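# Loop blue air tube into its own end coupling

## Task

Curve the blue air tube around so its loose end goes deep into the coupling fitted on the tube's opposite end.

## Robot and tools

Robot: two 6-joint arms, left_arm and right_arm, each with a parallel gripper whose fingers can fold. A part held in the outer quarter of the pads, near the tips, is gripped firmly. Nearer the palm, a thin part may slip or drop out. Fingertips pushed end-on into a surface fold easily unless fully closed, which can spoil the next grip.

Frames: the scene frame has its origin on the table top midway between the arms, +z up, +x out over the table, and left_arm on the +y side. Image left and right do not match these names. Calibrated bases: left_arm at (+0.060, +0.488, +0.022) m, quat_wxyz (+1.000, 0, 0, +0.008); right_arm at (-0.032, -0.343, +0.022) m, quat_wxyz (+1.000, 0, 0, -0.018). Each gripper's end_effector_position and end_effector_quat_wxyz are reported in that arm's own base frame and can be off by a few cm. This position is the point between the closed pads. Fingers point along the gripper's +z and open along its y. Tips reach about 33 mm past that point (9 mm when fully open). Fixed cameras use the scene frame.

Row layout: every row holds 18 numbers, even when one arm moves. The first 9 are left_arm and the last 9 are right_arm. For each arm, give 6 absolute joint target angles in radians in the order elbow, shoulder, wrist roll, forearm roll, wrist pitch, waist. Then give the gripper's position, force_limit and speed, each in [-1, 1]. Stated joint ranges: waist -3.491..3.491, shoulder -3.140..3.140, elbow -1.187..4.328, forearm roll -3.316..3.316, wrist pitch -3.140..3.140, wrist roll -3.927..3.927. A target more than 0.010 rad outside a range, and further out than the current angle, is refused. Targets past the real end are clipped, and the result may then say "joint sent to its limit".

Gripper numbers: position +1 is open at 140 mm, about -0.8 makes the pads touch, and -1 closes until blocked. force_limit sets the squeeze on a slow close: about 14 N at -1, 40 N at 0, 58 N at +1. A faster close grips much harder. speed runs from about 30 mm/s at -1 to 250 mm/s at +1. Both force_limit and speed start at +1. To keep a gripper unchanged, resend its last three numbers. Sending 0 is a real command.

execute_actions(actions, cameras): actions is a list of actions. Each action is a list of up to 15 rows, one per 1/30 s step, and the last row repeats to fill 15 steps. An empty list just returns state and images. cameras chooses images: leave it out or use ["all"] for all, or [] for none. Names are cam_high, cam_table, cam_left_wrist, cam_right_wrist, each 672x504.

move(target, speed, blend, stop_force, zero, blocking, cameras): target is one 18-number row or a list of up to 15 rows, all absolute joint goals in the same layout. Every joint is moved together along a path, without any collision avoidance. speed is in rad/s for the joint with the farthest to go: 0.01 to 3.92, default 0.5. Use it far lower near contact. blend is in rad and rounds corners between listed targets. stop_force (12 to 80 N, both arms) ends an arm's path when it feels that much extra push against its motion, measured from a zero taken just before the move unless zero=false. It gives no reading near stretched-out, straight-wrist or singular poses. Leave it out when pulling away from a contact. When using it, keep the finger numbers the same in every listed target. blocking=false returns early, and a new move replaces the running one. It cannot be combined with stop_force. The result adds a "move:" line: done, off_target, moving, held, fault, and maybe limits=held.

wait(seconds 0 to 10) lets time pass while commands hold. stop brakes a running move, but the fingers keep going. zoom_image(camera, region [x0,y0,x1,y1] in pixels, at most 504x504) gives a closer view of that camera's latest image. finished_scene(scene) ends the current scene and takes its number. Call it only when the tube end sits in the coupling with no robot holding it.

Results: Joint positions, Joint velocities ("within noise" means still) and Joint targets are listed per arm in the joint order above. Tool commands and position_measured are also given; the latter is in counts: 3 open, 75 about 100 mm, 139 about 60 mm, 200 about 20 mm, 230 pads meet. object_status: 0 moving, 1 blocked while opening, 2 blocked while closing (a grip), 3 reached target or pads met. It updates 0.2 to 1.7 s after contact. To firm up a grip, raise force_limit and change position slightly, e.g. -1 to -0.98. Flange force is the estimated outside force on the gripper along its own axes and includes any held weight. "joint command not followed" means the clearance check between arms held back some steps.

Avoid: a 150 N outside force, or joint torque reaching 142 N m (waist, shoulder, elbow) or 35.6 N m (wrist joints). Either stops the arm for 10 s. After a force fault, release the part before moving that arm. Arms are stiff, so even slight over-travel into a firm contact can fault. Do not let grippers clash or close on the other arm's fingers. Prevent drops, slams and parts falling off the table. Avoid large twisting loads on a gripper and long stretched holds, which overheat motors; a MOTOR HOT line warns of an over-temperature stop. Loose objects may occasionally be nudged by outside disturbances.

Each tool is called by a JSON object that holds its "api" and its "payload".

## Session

{"api": "execute_actions", "payload": {"actions": []}}

{"api": "zoom_image", "payload": {"camera": "cam_table", "region": [50, 180, 550, 400]}}

Scene clock: 0.00 s.
left_arm: end_effector_position=(+0.1657, -0.4511, +0.3626) position_measured=3 object_status=3 end_effector_quat_wxyz=(-0.304, +0.054, +0.937, +0.161) | right_arm: end_effector_position=(+0.0847, -0.3859, +0.0875) position_measured=3 object_status=3 end_effector_quat_wxyz=(-0.590, -0.167, +0.788, -0.058)
Joint names: [elbow, shoulder, wrist roll, forearm roll, wrist pitch, waist]
Joint positions: left_arm=[0.875 0.661 -0.714 0.277 -2.449 -0.818] | right_arm=[-0.534 0.548 -1.148 0.671 -1.65 -0.399]
Joint velocities: within noise
Flange force (N): no reading
Joint targets: left_arm=[0.875 0.661 -0.714 0.277 -2.449 -0.818] | right_arm=[-0.534 0.548 -1.148 0.671 -1.650 -0.399]
Tool commands: left_gripper/position=+1.0 left_gripper/force_limit=+1.0 left_gripper/speed=+1.0 right_gripper/position=+1.0 right_gripper/force_limit=+1.0 right_gripper/speed=+1.0
camera_calibration:
cam_left_wrist: T_world_to_cam=[[0.205738, 0.938478, 0.277364, 0.293024], [0.951899, -0.126153, -0.279237, -0.110762], [-0.227068, 0.321472, -0.919291, 0.659457], [0, 0, 0, 1]] pos_world=[0.194889, -0.500966, 0.49403]
cam_right_wrist: T_world_to_cam=[[-0.324581, 0.938677, 0.116332, 0.384797], [0.535686, 0.283795, -0.795299, 0.136131], [-0.779543, -0.195822, -0.594951, 0.183464], [0, 0, 0, 1]] pos_world=[0.194993, -0.363907, 0.172653]

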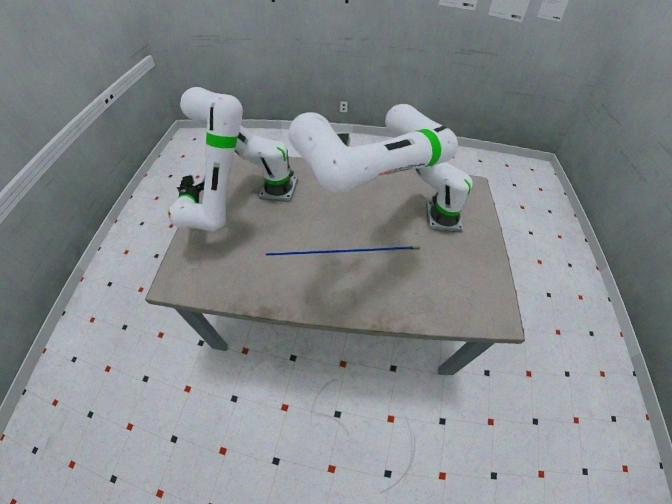

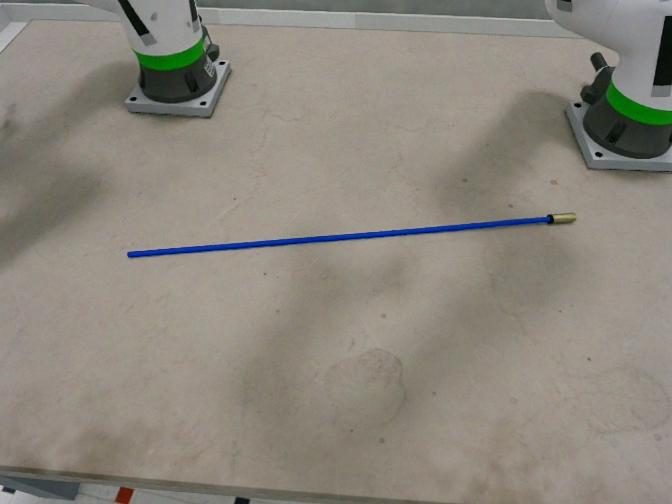

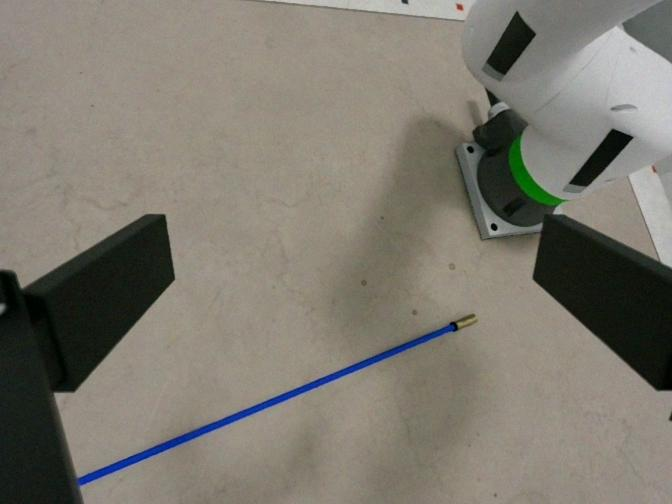

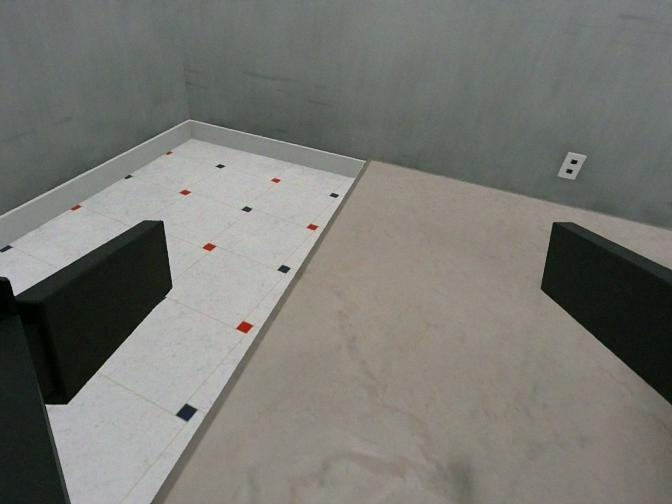

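Scaled by 1.008 from the camera's 672x504 image, which has a finer 960x720 frame.

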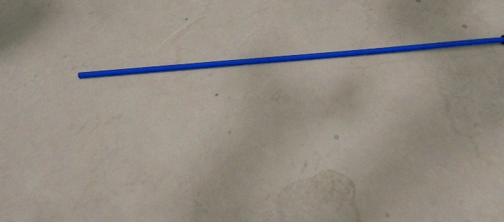

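{"api": "move", "payload": {"target": [[-0.5072,-0.2229,-2.475,-0.2138,-1.4445,-0.4741,-0.29,0,0,-0.534,0.348,-1.148,0.671,-1.65,-0.399,-0.29,0,0],[-0.5072,-0.2229,-2.475,-0.2138,-1.4445,-0.4741,-0.29,0,0,-0.4326,0.0092,2.485,0.2284,-1.2808,0.7755,-0.29,0,0]], "speed": 0.8}}

Scene clock: 14.83 s.
left_arm: end_effector_position=(+0.2081, -0.1652, +0.0934) position_measured=165 object_status=3 end_effector_quat_wxyz=(-0.099, +0.647, +0.751, +0.085) | right_arm: end_effector_position=(+0.3963, +0.1028, +0.0933) position_measured=165 object_status=3 end_effector_quat_wxyz=(+0.101, +0.627, +0.768, -0.083)
Joint names: [elbow, shoulder, wrist roll, forearm roll, wrist pitch, waist]
Joint positions: left_arm=[-0.507 -0.223 -2.475 -0.214 -1.444 -0.474] | right_arm=[-0.433 0.009 2.485 0.228 -1.281 0.775]
Joint velocities: within noise
Flange force (N): left_arm=[-1.2 1.4 -2.2] | right_arm=[-3.8 -5.5 1.1]
Joint targets: left_arm=[-0.507 -0.223 -2.475 -0.214 -1.444 -0.474] | right_arm=[-0.433 0.009 2.485 0.228 -1.281 0.775]
move: done
camera_calibration:
cam_left_wrist: T_world_to_cam=[[0.989441, 0.144514, 0.0110177, -0.178621], [0.142689, -0.984626, 0.100753, -0.199208], [0.0254086, -0.0981168, -0.99485, 0.214836], [0, 0, 0, 1]] pos_world=[0.199701, -0.149253, 0.235768]
cam_right_wrist: T_world_to_cam=[[0.977829, 0.209254, 0.00792155, -0.40449], [0.168196, -0.807379, 0.565552, -0.034044], [0.12474, -0.551681, -0.824675, 0.225125], [0, 0, 0, 1]] pos_world=[0.373166, 0.181352, 0.208113]

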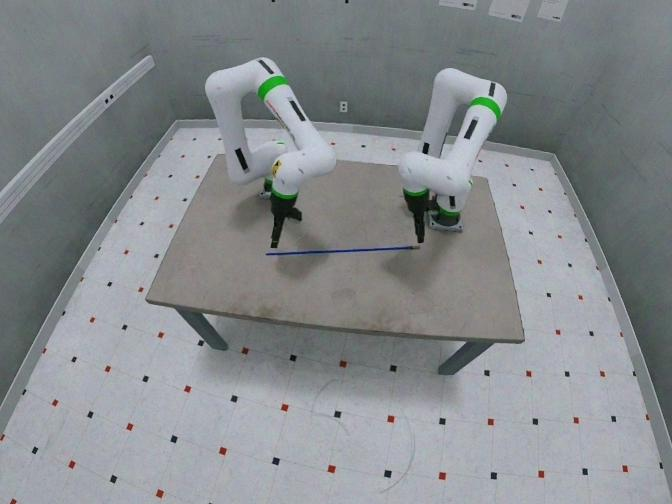

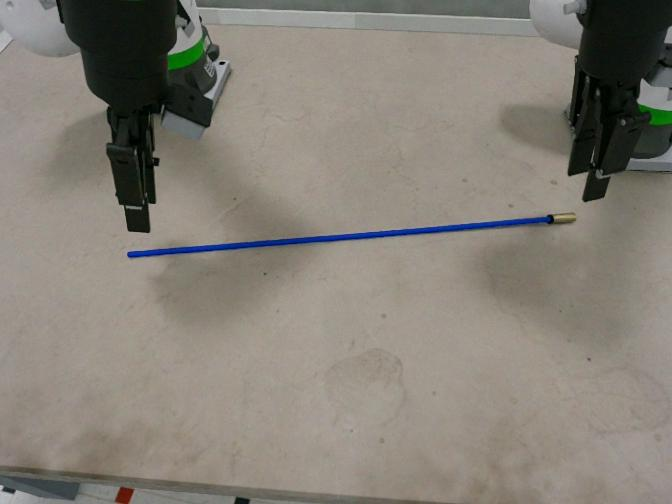

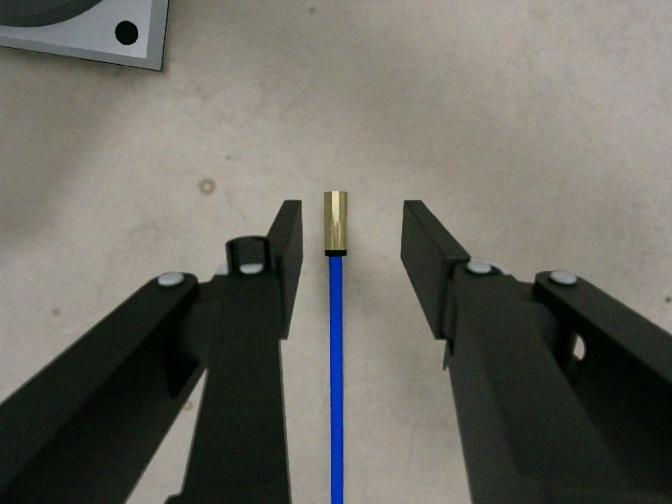

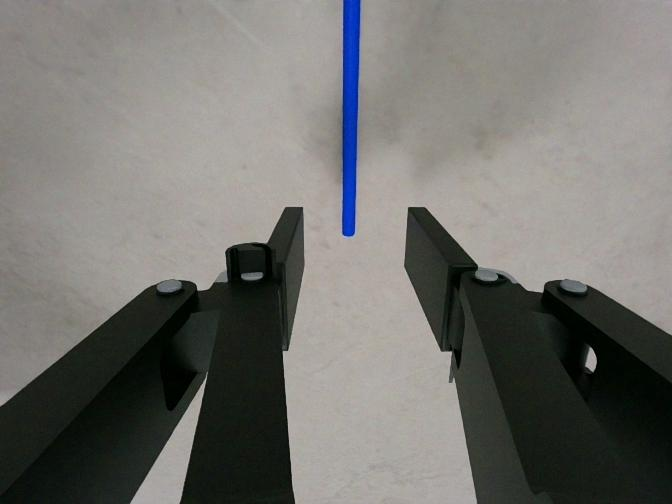

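{"api": "move", "payload": {"target": [[-0.598,-0.139,-2.413,-0.223,-1.274,-0.4971,-0.29,0,0,-0.517,0.087,2.454,0.244,-1.123,0.7597,-0.29,0,0]], "speed": 0.15}}

{"api": "zoom_image", "payload": {"camera": "cam_table", "region": [80, 170, 200, 280]}}

{"api": "zoom_image", "payload": {"camera": "cam_table", "region": [510, 140, 630, 250]}}

Scene clock: 19.20 s.
left_arm: end_effector_position=(+0.2059, -0.1702, +0.0305) position_measured=165 object_status=3 end_effector_quat_wxyz=(-0.097, +0.647, +0.751, +0.088) | right_arm: end_effector_position=(+0.3994, +0.0983, +0.0308) position_measured=165 object_status=3 end_effector_quat_wxyz=(+0.100, +0.629, +0.766, -0.084)
Joint names: [elbow, shoulder, wrist roll, forearm roll, wrist pitch, waist]
Joint positions: left_arm=[-0.598 -0.139 -2.413 -0.223 -1.274 -0.497] | right_arm=[-0.517 0.087 2.454 0.244 -1.123 0.76]
Joint velocities: within noise
Flange force (N): left_arm=[-0.4 0.0 -1.2] | right_arm=[-4.6 -5.8 -0.3]
Joint targets: left_arm=[-0.598 -0.139 -2.413 -0.223 -1.274 -0.497] | right_arm=[-0.517 0.087 2.454 0.244 -1.123 0.760]
move: done
camera_calibration:
cam_left_wrist: T_world_to_cam=[[0.989474, 0.143637, 0.0176182, -0.175401], [0.141196, -0.984922, 0.0999623, -0.19707], [0.0317108, -0.0964225, -0.994835, 0.150873], [0, 0, 0, 1]] pos_world=[0.196596, -0.154357, 0.172883]
cam_right_wrist: T_world_to_cam=[[0.979058, 0.203494, 0.00592309, -0.405966], [0.164486, -0.807853, 0.565966, -0.00125524], [0.119956, -0.55314, -0.824407, 0.172725], [0, 0, 0, 1]] pos_world=[0.376951, 0.177139, 0.145511]

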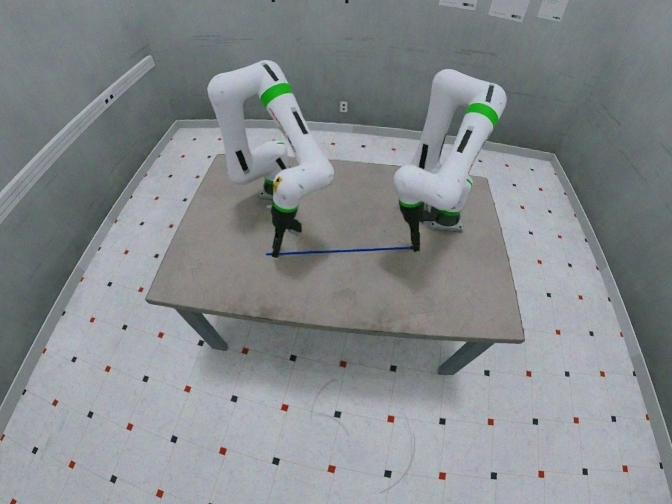

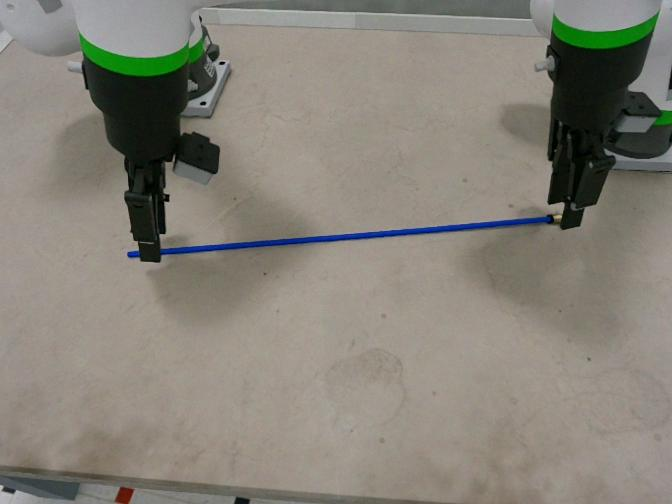

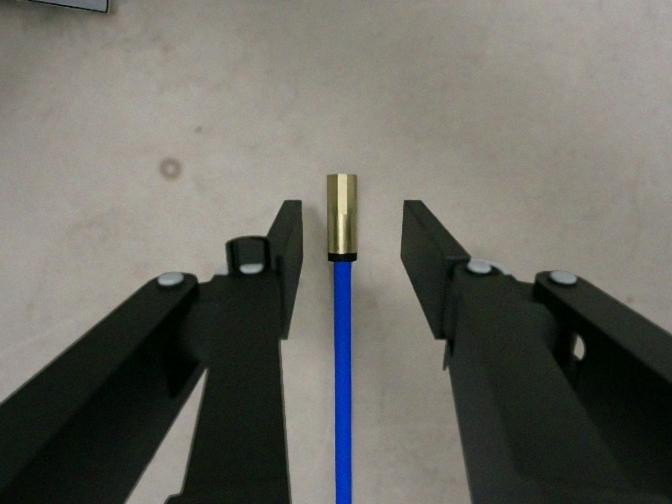

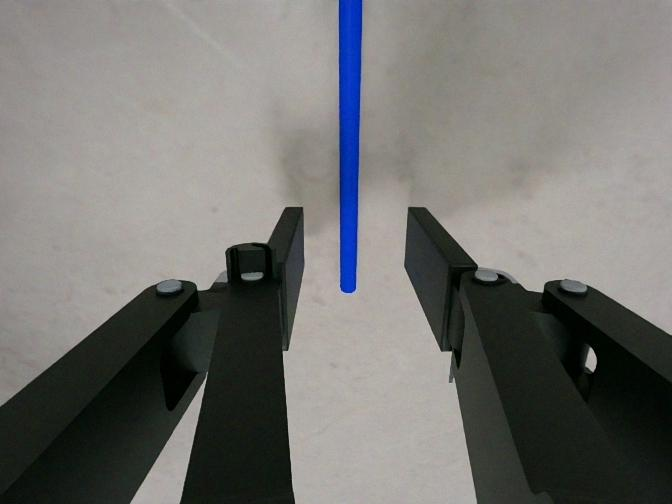

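Scaled by 4.200 from the camera's 672x504 image, which has a finer 960x720 frame.

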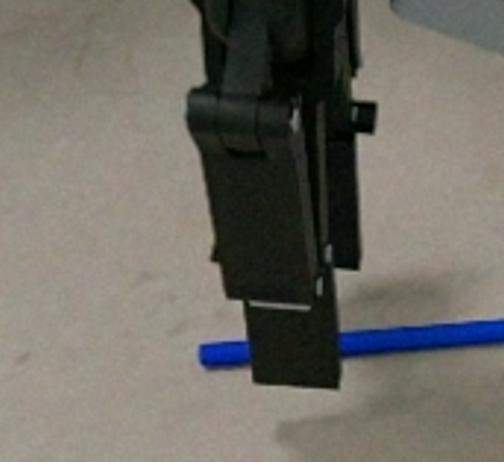

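Scaled by 4.200 from the camera's 672x504 image, which has a finer 960x720 frame.

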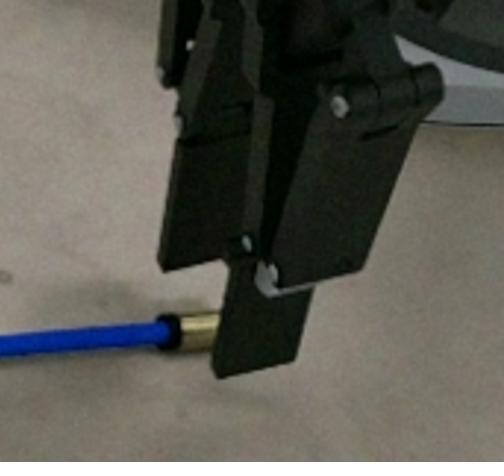

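{"api": "move", "payload": {"target": [[-0.6229,-0.1152,-2.402,-0.2256,-1.2263,-0.4985,-0.29,0,0,-0.5484,0.1026,2.446,0.249,-1.0781,0.7493,-0.29,0,0],[-0.6229,-0.1152,-2.402,-0.2256,-1.2263,-0.4985,-1,0,-1,-0.5484,0.1026,2.446,0.249,-1.0781,0.7493,-1,0,-1]], "speed": 0.06}}

{"api": "wait", "payload": {"seconds": 1}}

{"api": "zoom_image", "payload": {"camera": "cam_table", "region": [80, 170, 200, 280]}}

{"api": "zoom_image", "payload": {"camera": "cam_table", "region": [510, 140, 630, 250]}}

Scene clock: 23.60 s.
left_arm: end_effector_position=(+0.2043, -0.1700, +0.0135) position_measured=212 object_status=2 end_effector_quat_wxyz=(-0.097, +0.648, +0.751, +0.088) | right_arm: end_effector_position=(+0.3971, +0.0916, +0.0134) position_measured=221 object_status=0 end_effector_quat_wxyz=(+0.099, +0.632, +0.764, -0.085)
Joint names: [elbow, shoulder, wrist roll, forearm roll, wrist pitch, waist]
Joint positions: left_arm=[-0.623 -0.115 -2.402 -0.226 -1.226 -0.499] | right_arm=[-0.548 0.103 2.446 0.249 -1.078 0.749]
Joint velocities: within noise
Flange force (N): left_arm=[0.3 -0.5 -12.8] | right_arm=[-4.6 -6.1 -10.0]
Joint targets: left_arm=[-0.623 -0.115 -2.402 -0.226 -1.226 -0.499] | right_arm=[-0.548 0.103 2.446 0.249 -1.078 0.749]
move: done
camera_calibration:
cam_left_wrist: T_world_to_cam=[[0.989674, 0.142309, 0.0171302, -0.173828], [0.139896, -0.985025, 0.100768, -0.194743], [0.0312139, -0.0973311, -0.994762, 0.133881], [0, 0, 0, 1]] pos_world=[0.195098, -0.154059, 0.155781]
cam_right_wrist: T_world_to_cam=[[0.980325, 0.197353, 0.00383378, -0.402214], [0.160596, -0.80873, 0.565831, 0.00515304], [0.114769, -0.554083, -0.824512, 0.157161], [0, 0, 0, 1]] pos_world=[0.375435, 0.170626, 0.128207]

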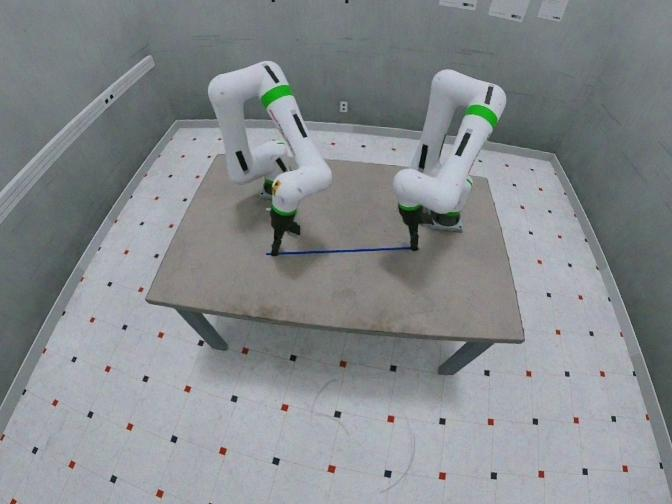

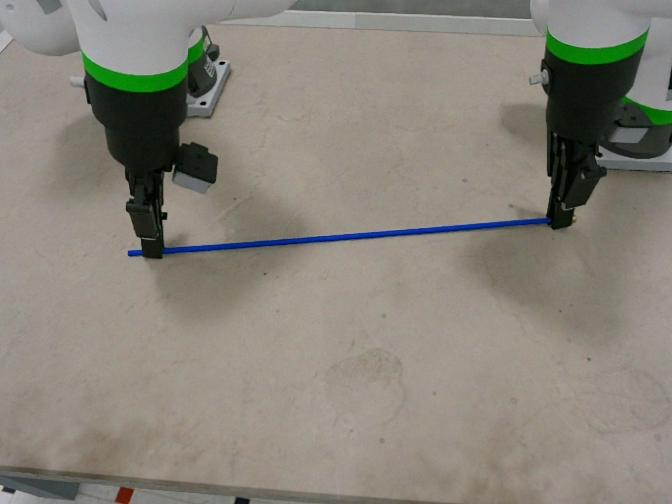

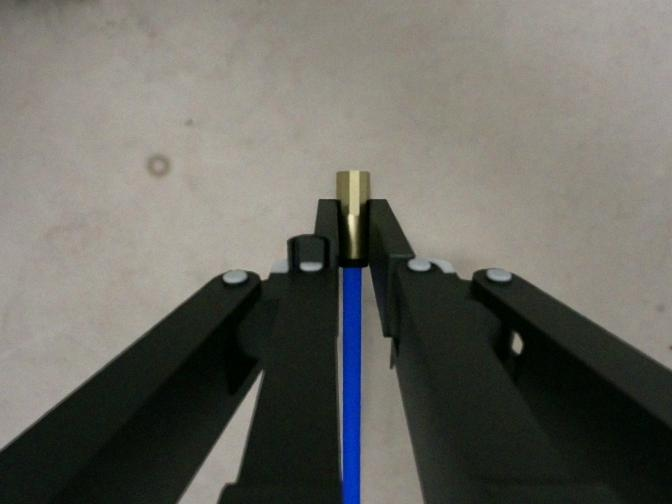

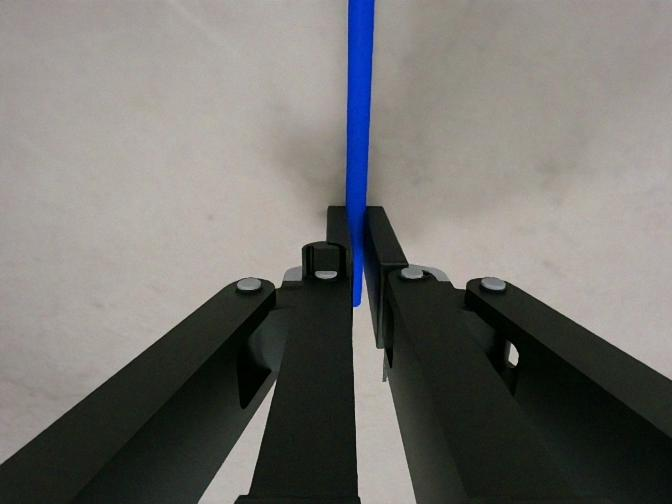

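Scene clock: 24.60 s.
left_arm: end_effector_position=(+0.2043, -0.1700, +0.0135) position_measured=212 object_status=2 end_effector_quat_wxyz=(-0.097, +0.648, +0.751, +0.088) | right_arm: end_effector_position=(+0.3971, +0.0916, +0.0134) position_measured=221 object_status=2 end_effector_quat_wxyz=(+0.099, +0.632, +0.764, -0.085)
Joint names: [elbow, shoulder, wrist roll, forearm roll, wrist pitch, waist]
Joint positions: left_arm=[-0.623 -0.115 -2.402 -0.226 -1.226 -0.499] | right_arm=[-0.548 0.103 2.446 0.249 -1.078 0.749]
Joint velocities: within noise
Flange force (N): left_arm=[0.6 -0.8 -13.1] | right_arm=[-4.9 -6.7 -10.6]
Joint targets: left_arm=[-0.623 -0.115 -2.402 -0.226 -1.226 -0.499] | right_arm=[-0.548 0.103 2.446 0.249 -1.078 0.749]
Tool commands: left_gripper/position=-1.0 left_gripper/force_limit=+0.0 left_gripper/speed=-1.0 right_gripper/position=-1.0 right_gripper/force_limit=+0.0 right_gripper/speed=-1.0
wait: 1.00 s; at rest by 0.17 s
camera_calibration:
cam_left_wrist: T_world_to_cam=[[0.989674, 0.142309, 0.0171302, -0.173828], [0.139896, -0.985025, 0.100768, -0.194743], [0.0312139, -0.0973311, -0.994762, 0.133881], [0, 0, 0, 1]] pos_world=[0.195098, -0.154059, 0.155781]
cam_right_wrist: T_world_to_cam=[[0.980325, 0.197353, 0.00383378, -0.402214], [0.160596, -0.80873, 0.565831, 0.00515304], [0.114769, -0.554083, -0.824512, 0.157161], [0, 0, 0, 1]] pos_world=[0.375435, 0.170626, 0.128207]

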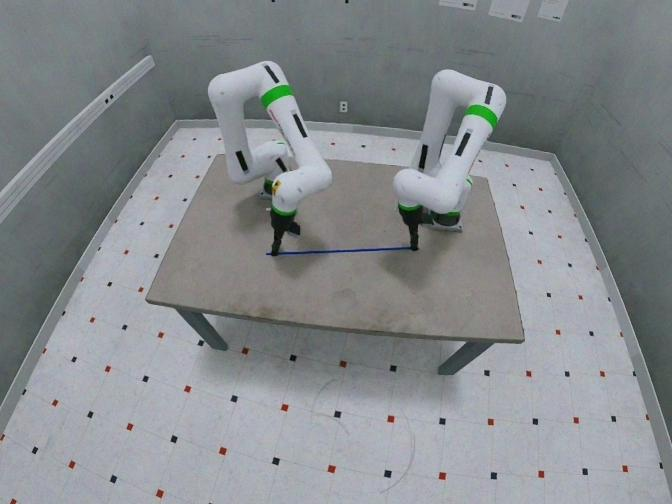

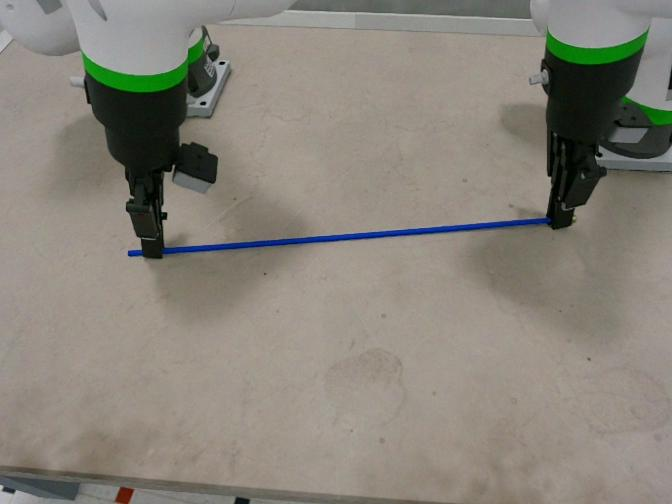

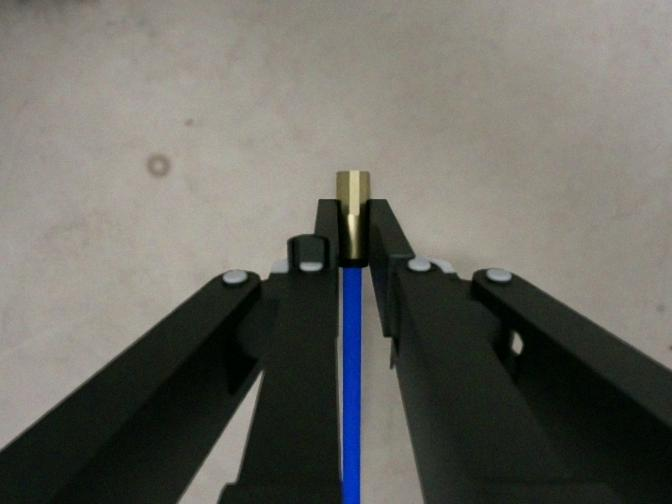

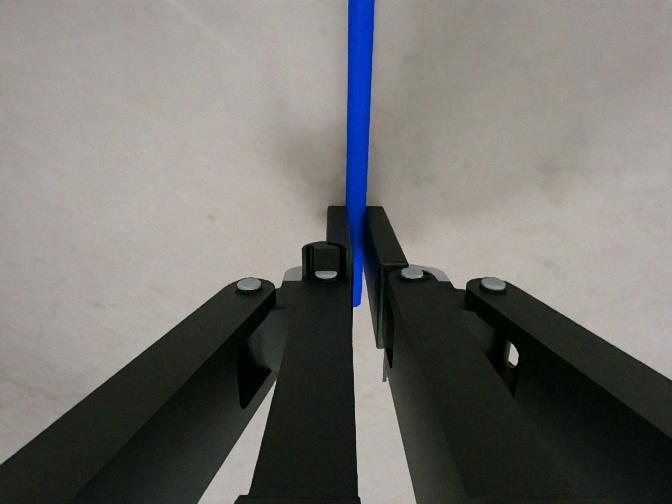

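Scaled by 4.200 from the camera's 672x504 image, which has a finer 960x720 frame.

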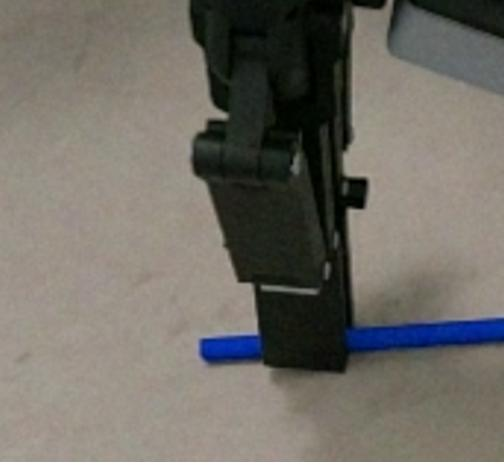

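Scaled by 4.200 from the camera's 672x504 image, which has a finer 960x720 frame.

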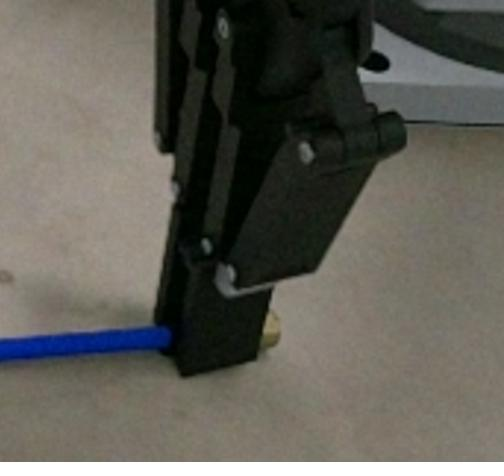

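{"api": "move", "payload": {"target": [[-0.5072,-0.2229,-2.45,-0.2138,-1.4445,-0.4985,-1,0,-1,-0.4326,0.0092,2.485,0.2284,-1.2808,0.75,-1,0,-1],[-0.2982,0.0628,0.557,0.2372,-1.0597,-0.6737,-1,0,-1,-0.3316,-0.1094,-0.644,-0.2134,-1.1835,0.745,-1,0,-1]], "speed": [0.15,0.55]}}

{"api": "zoom_image", "payload": {"camera": "cam_table", "region": [230, 150, 390, 230]}}

{"api": "zoom_image", "payload": {"camera": "cam_left_wrist", "region": [270, 0, 440, 280]}}

Scene clock: 34.00 s.
left_arm: end_effector_position=(+0.2626, -0.4648, +0.1265) position_measured=212 object_status=2 end_effector_quat_wxyz=(+0.093, +0.695, -0.707, +0.092) | right_arm: end_effector_position=(+0.3540, +0.2487, +0.1266) position_measured=221 object_status=2 end_effector_quat_wxyz=(-0.091, +0.714, -0.688, -0.094)
Joint names: [elbow, shoulder, wrist roll, forearm roll, wrist pitch, waist]
Joint positions: left_arm=[-0.298 0.063 0.557 0.237 -1.06 -0.674] | right_arm=[-0.332 -0.109 -0.644 -0.213 -1.183 0.745]
Joint velocities: within noise
Flange force (N): left_arm=[2.2 -1.2 -0.7] | right_arm=[3.7 4.6 0.0]
Joint targets: left_arm=[-0.298 0.063 0.557 0.237 -1.060 -0.674] | right_arm=[-0.332 -0.109 -0.644 -0.213 -1.183 0.745]
move: done
camera_calibration:
cam_left_wrist: T_world_to_cam=[[-0.999747, 0.019563, 0.011071, 0.27459], [0.0205812, 0.994684, 0.100892, 0.446792], [-0.00903842, 0.101095, -0.994836, 0.318631], [0, 0, 0, 1]] pos_world=[0.268205, -0.482001, 0.268868]
cam_right_wrist: T_world_to_cam=[[-0.998901, -0.0462784, 0.00737445, 0.369431], [-0.0339939, 0.823893, 0.565725, -0.262042], [-0.0322566, 0.564853, -0.824561, 0.116175], [0, 0, 0, 1]] pos_world=[0.363864, 0.16737, 0.241313]

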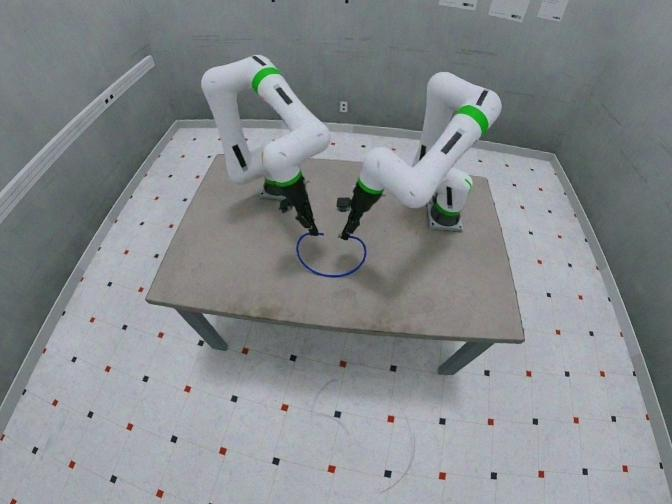

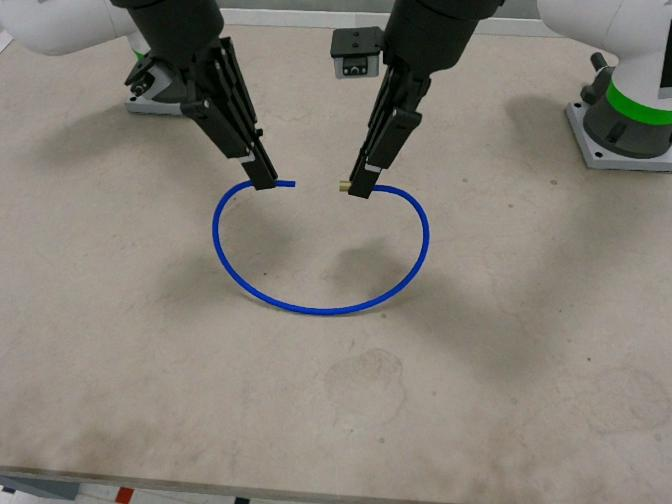

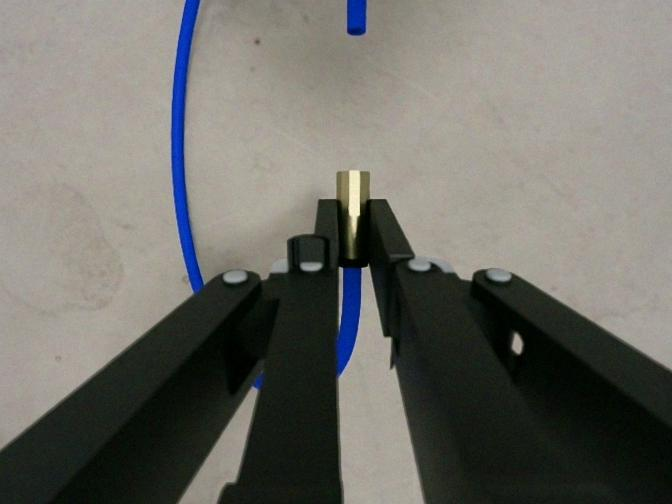

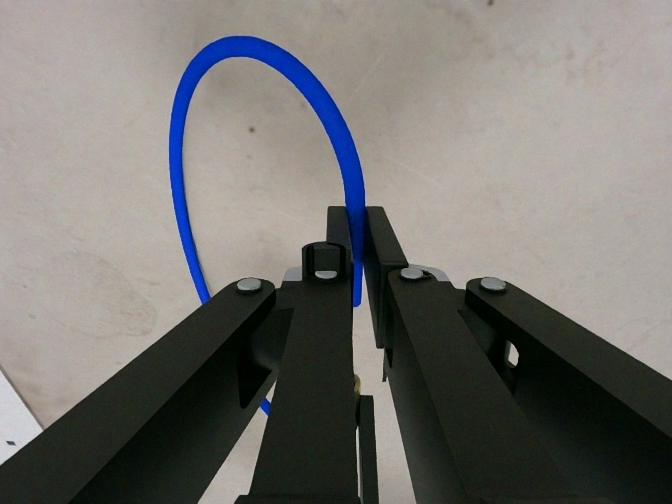

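Scaled by 3.150 from the camera's 672x504 image, which has a finer 960x720 frame.

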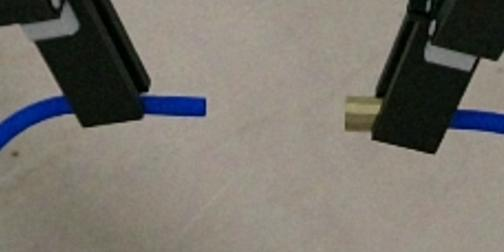

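Scaled by 1.800 from the camera's 672x504 image, which has a finer 960x720 frame.

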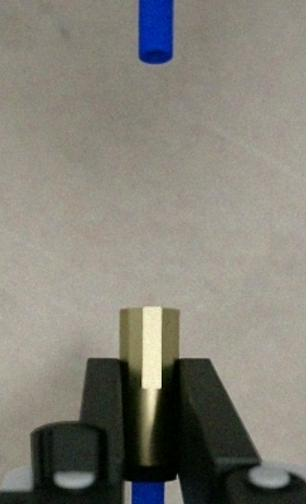

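{"api": "move", "payload": {"target": [[-0.1819,0.1635,0.6491,0.2208,-1.0568,-0.7576,-1,0,-1,-0.3316,-0.1094,-0.644,-0.2134,-1.1835,0.745,-1,0,-1]], "speed": 0.04, "stop_force": 12}}

{"api": "zoom_image", "payload": {"camera": "cam_table", "region": [250, 160, 350, 210]}}

{"api": "zoom_image", "payload": {"camera": "cam_left_wrist", "region": [280, 80, 430, 245]}}

Scene clock: 39.10 s.
left_arm: end_effector_position=(+0.2609, -0.5149, +0.1264) position_measured=212 object_status=2 end_effector_quat_wxyz=(+0.093, +0.695, -0.707, +0.092) | right_arm: end_effector_position=(+0.3540, +0.2487, +0.1266) position_measured=221 object_status=2 end_effector_quat_wxyz=(-0.091, +0.714, -0.688, -0.094)
Joint names: [elbow, shoulder, wrist roll, forearm roll, wrist pitch, waist]
Joint positions: left_arm=[-0.182 0.164 0.649 0.221 -1.057 -0.758] | right_arm=[-0.332 -0.109 -0.644 -0.213 -1.183 0.745]
Joint velocities: within noise
Flange force (N): left_arm=[1.8 -0.5 -1.2] | right_arm=[2.8 5.0 0.0]
Joint targets: left_arm=[-0.182 0.163 0.649 0.221 -1.057 -0.758] | right_arm=[-0.332 -0.109 -0.644 -0.213 -1.183 0.745]
move: done
camera_calibration:
cam_left_wrist: T_world_to_cam=[[-0.999754, 0.0193935, 0.0107542, 0.273769], [0.0203815, 0.994678, 0.100999, 0.496694], [-0.0087382, 0.101193, -0.994828, 0.32355], [0, 0, 0, 1]] pos_world=[0.266405, -0.532101, 0.268767]
cam_right_wrist: T_world_to_cam=[[-0.998905, -0.0461944, 0.00742726, 0.369405], [-0.0338921, 0.823851, 0.565793, -0.262089], [-0.0322554, 0.564922, -0.824514, 0.116151], [0, 0, 0, 1]] pos_world=[0.363864, 0.16737, 0.241313]

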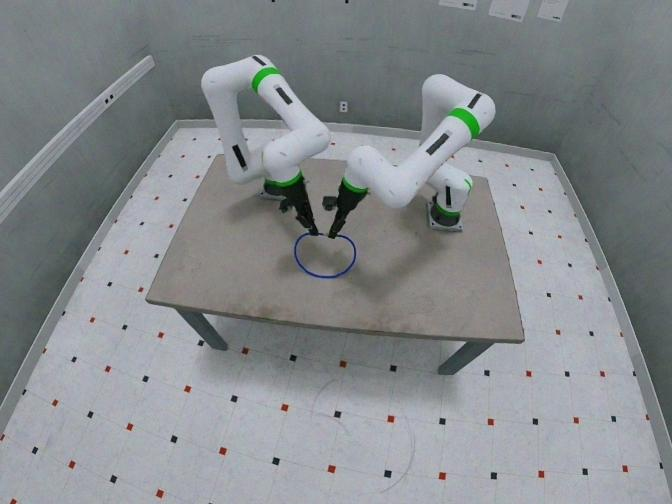

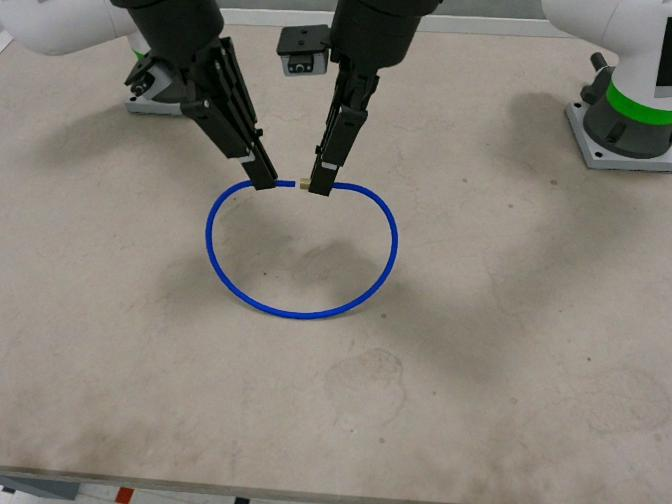

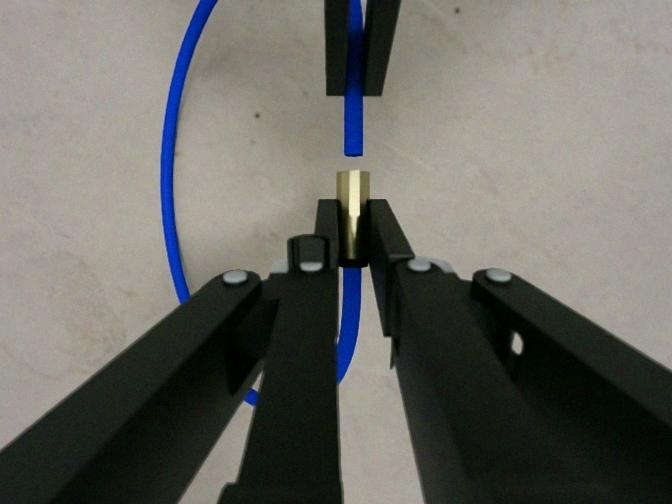

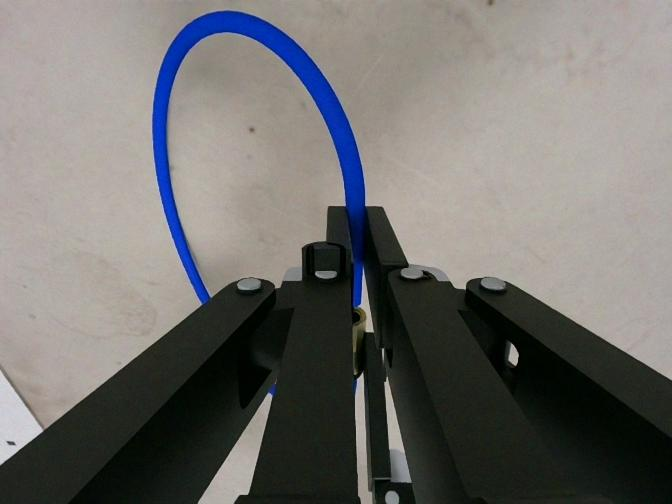

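Scaled by 5.040 from the camera's 672x504 image, which has a finer 960x720 frame.

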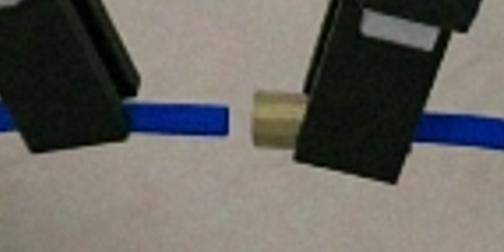

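Scaled by 3.055 from the camera's 672x504 image, which has a finer 960x720 frame.

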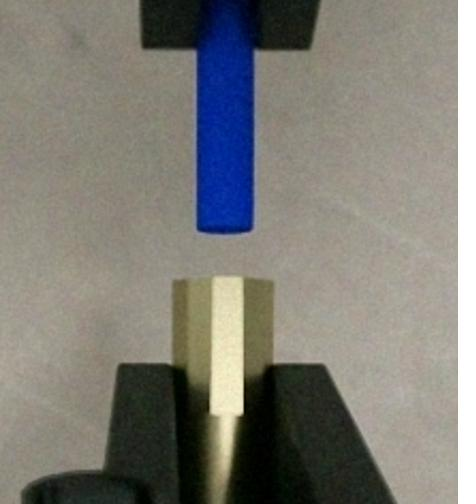

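{"api": "move", "payload": {"target": [[-0.1819,0.1649,0.6491,0.2208,-1.0568,-0.7576,-1,0,-1,-0.3316,-0.1094,-0.644,-0.2134,-1.1835,0.745,-1,0,-1],[-0.1116,0.2218,0.6947,0.2120,-1.0604,-0.7981,-1,0,-1,-0.3316,-0.1094,-0.644,-0.2134,-1.1835,0.745,-1,0,-1]], "speed": 0.02, "stop_force": 35}}

{"api": "zoom_image", "payload": {"camera": "cam_table", "region": [230, 130, 350, 210]}}

{"api": "zoom_image", "payload": {"camera": "cam_left_wrist", "region": [280, 80, 430, 245]}}

Scene clock: 45.77 s.
left_arm: end_effector_position=(+0.2604, -0.5421, +0.1256) position_measured=212 object_status=2 end_effector_quat_wxyz=(+0.093, +0.695, -0.707, +0.091) | right_arm: end_effector_position=(+0.3540, +0.2487, +0.1266) position_measured=221 object_status=2 end_effector_quat_wxyz=(-0.091, +0.714, -0.688, -0.094)
Joint names: [elbow, shoulder, wrist roll, forearm roll, wrist pitch, waist]
Joint positions: left_arm=[-0.113 0.221 0.694 0.212 -1.061 -0.797] | right_arm=[-0.332 -0.109 -0.644 -0.213 -1.184 0.745]
Joint velocities: within noise
Flange force (N): left_arm=[-35.0 -0.5 -10.5] | right_arm=[43.7 3.7 -10.1]
Joint targets: left_arm=[-0.113 0.221 0.694 0.212 -1.061 -0.797] | right_arm=[-0.332 -0.109 -0.644 -0.213 -1.183 0.745]
move: contact (left_arm); path passed 1 of 2 targets
camera_calibration:
cam_left_wrist: T_world_to_cam=[[-0.999745, 0.0196563, 0.0110934, 0.27396], [0.0206818, 0.994621, 0.101495, 0.523693], [-0.00903868, 0.101699, -0.994774, 0.325862], [0, 0, 0, 1]] pos_world=[0.266005, -0.559401, 0.267968]
cam_right_wrist: T_world_to_cam=[[-0.998905, -0.0461927, 0.00743343, 0.369404], [-0.0338899, 0.823897, 0.565725, -0.262081], [-0.0322568, 0.564854, -0.82456, 0.116174], [0, 0, 0, 1]] pos_world=[0.363864, 0.16737, 0.241313]

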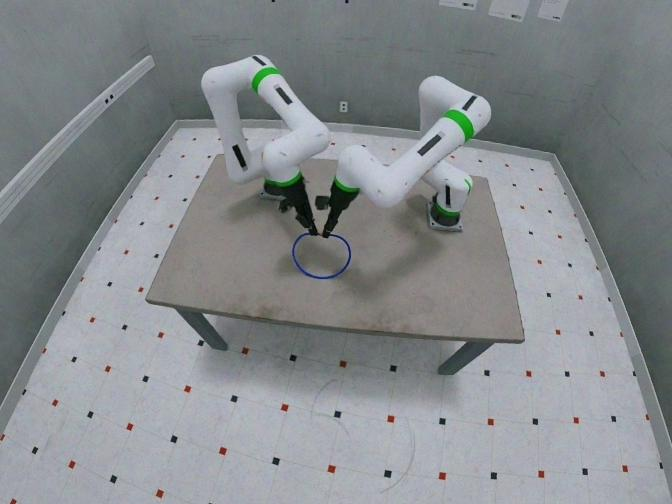

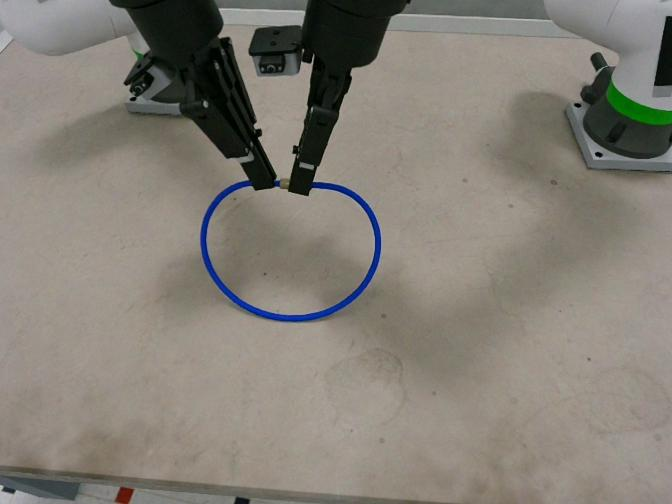

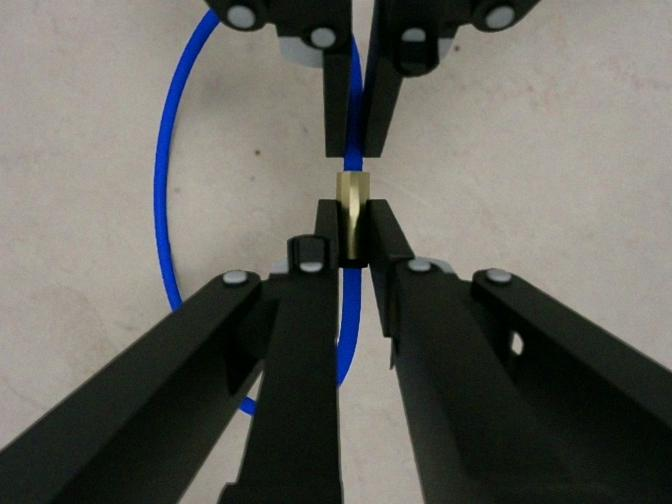

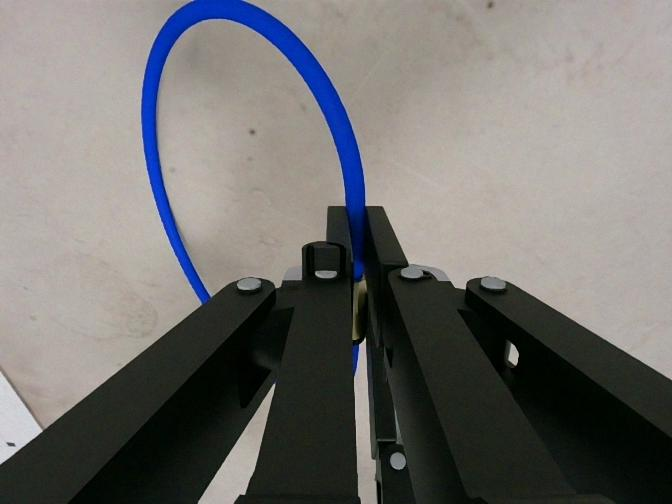

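Scaled by 4.200 from the camera's 672x504 image, which has a finer 960x720 frame.

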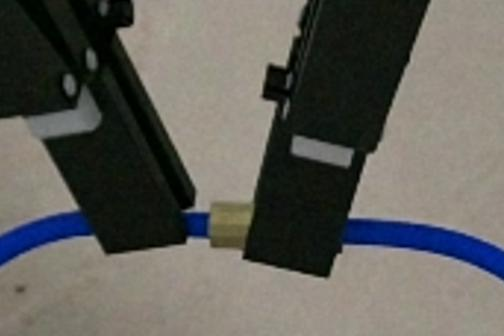

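Scaled by 3.055 from the camera's 672x504 image, which has a finer 960x720 frame.

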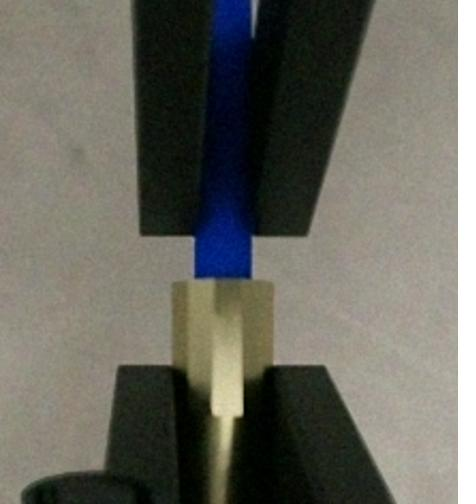

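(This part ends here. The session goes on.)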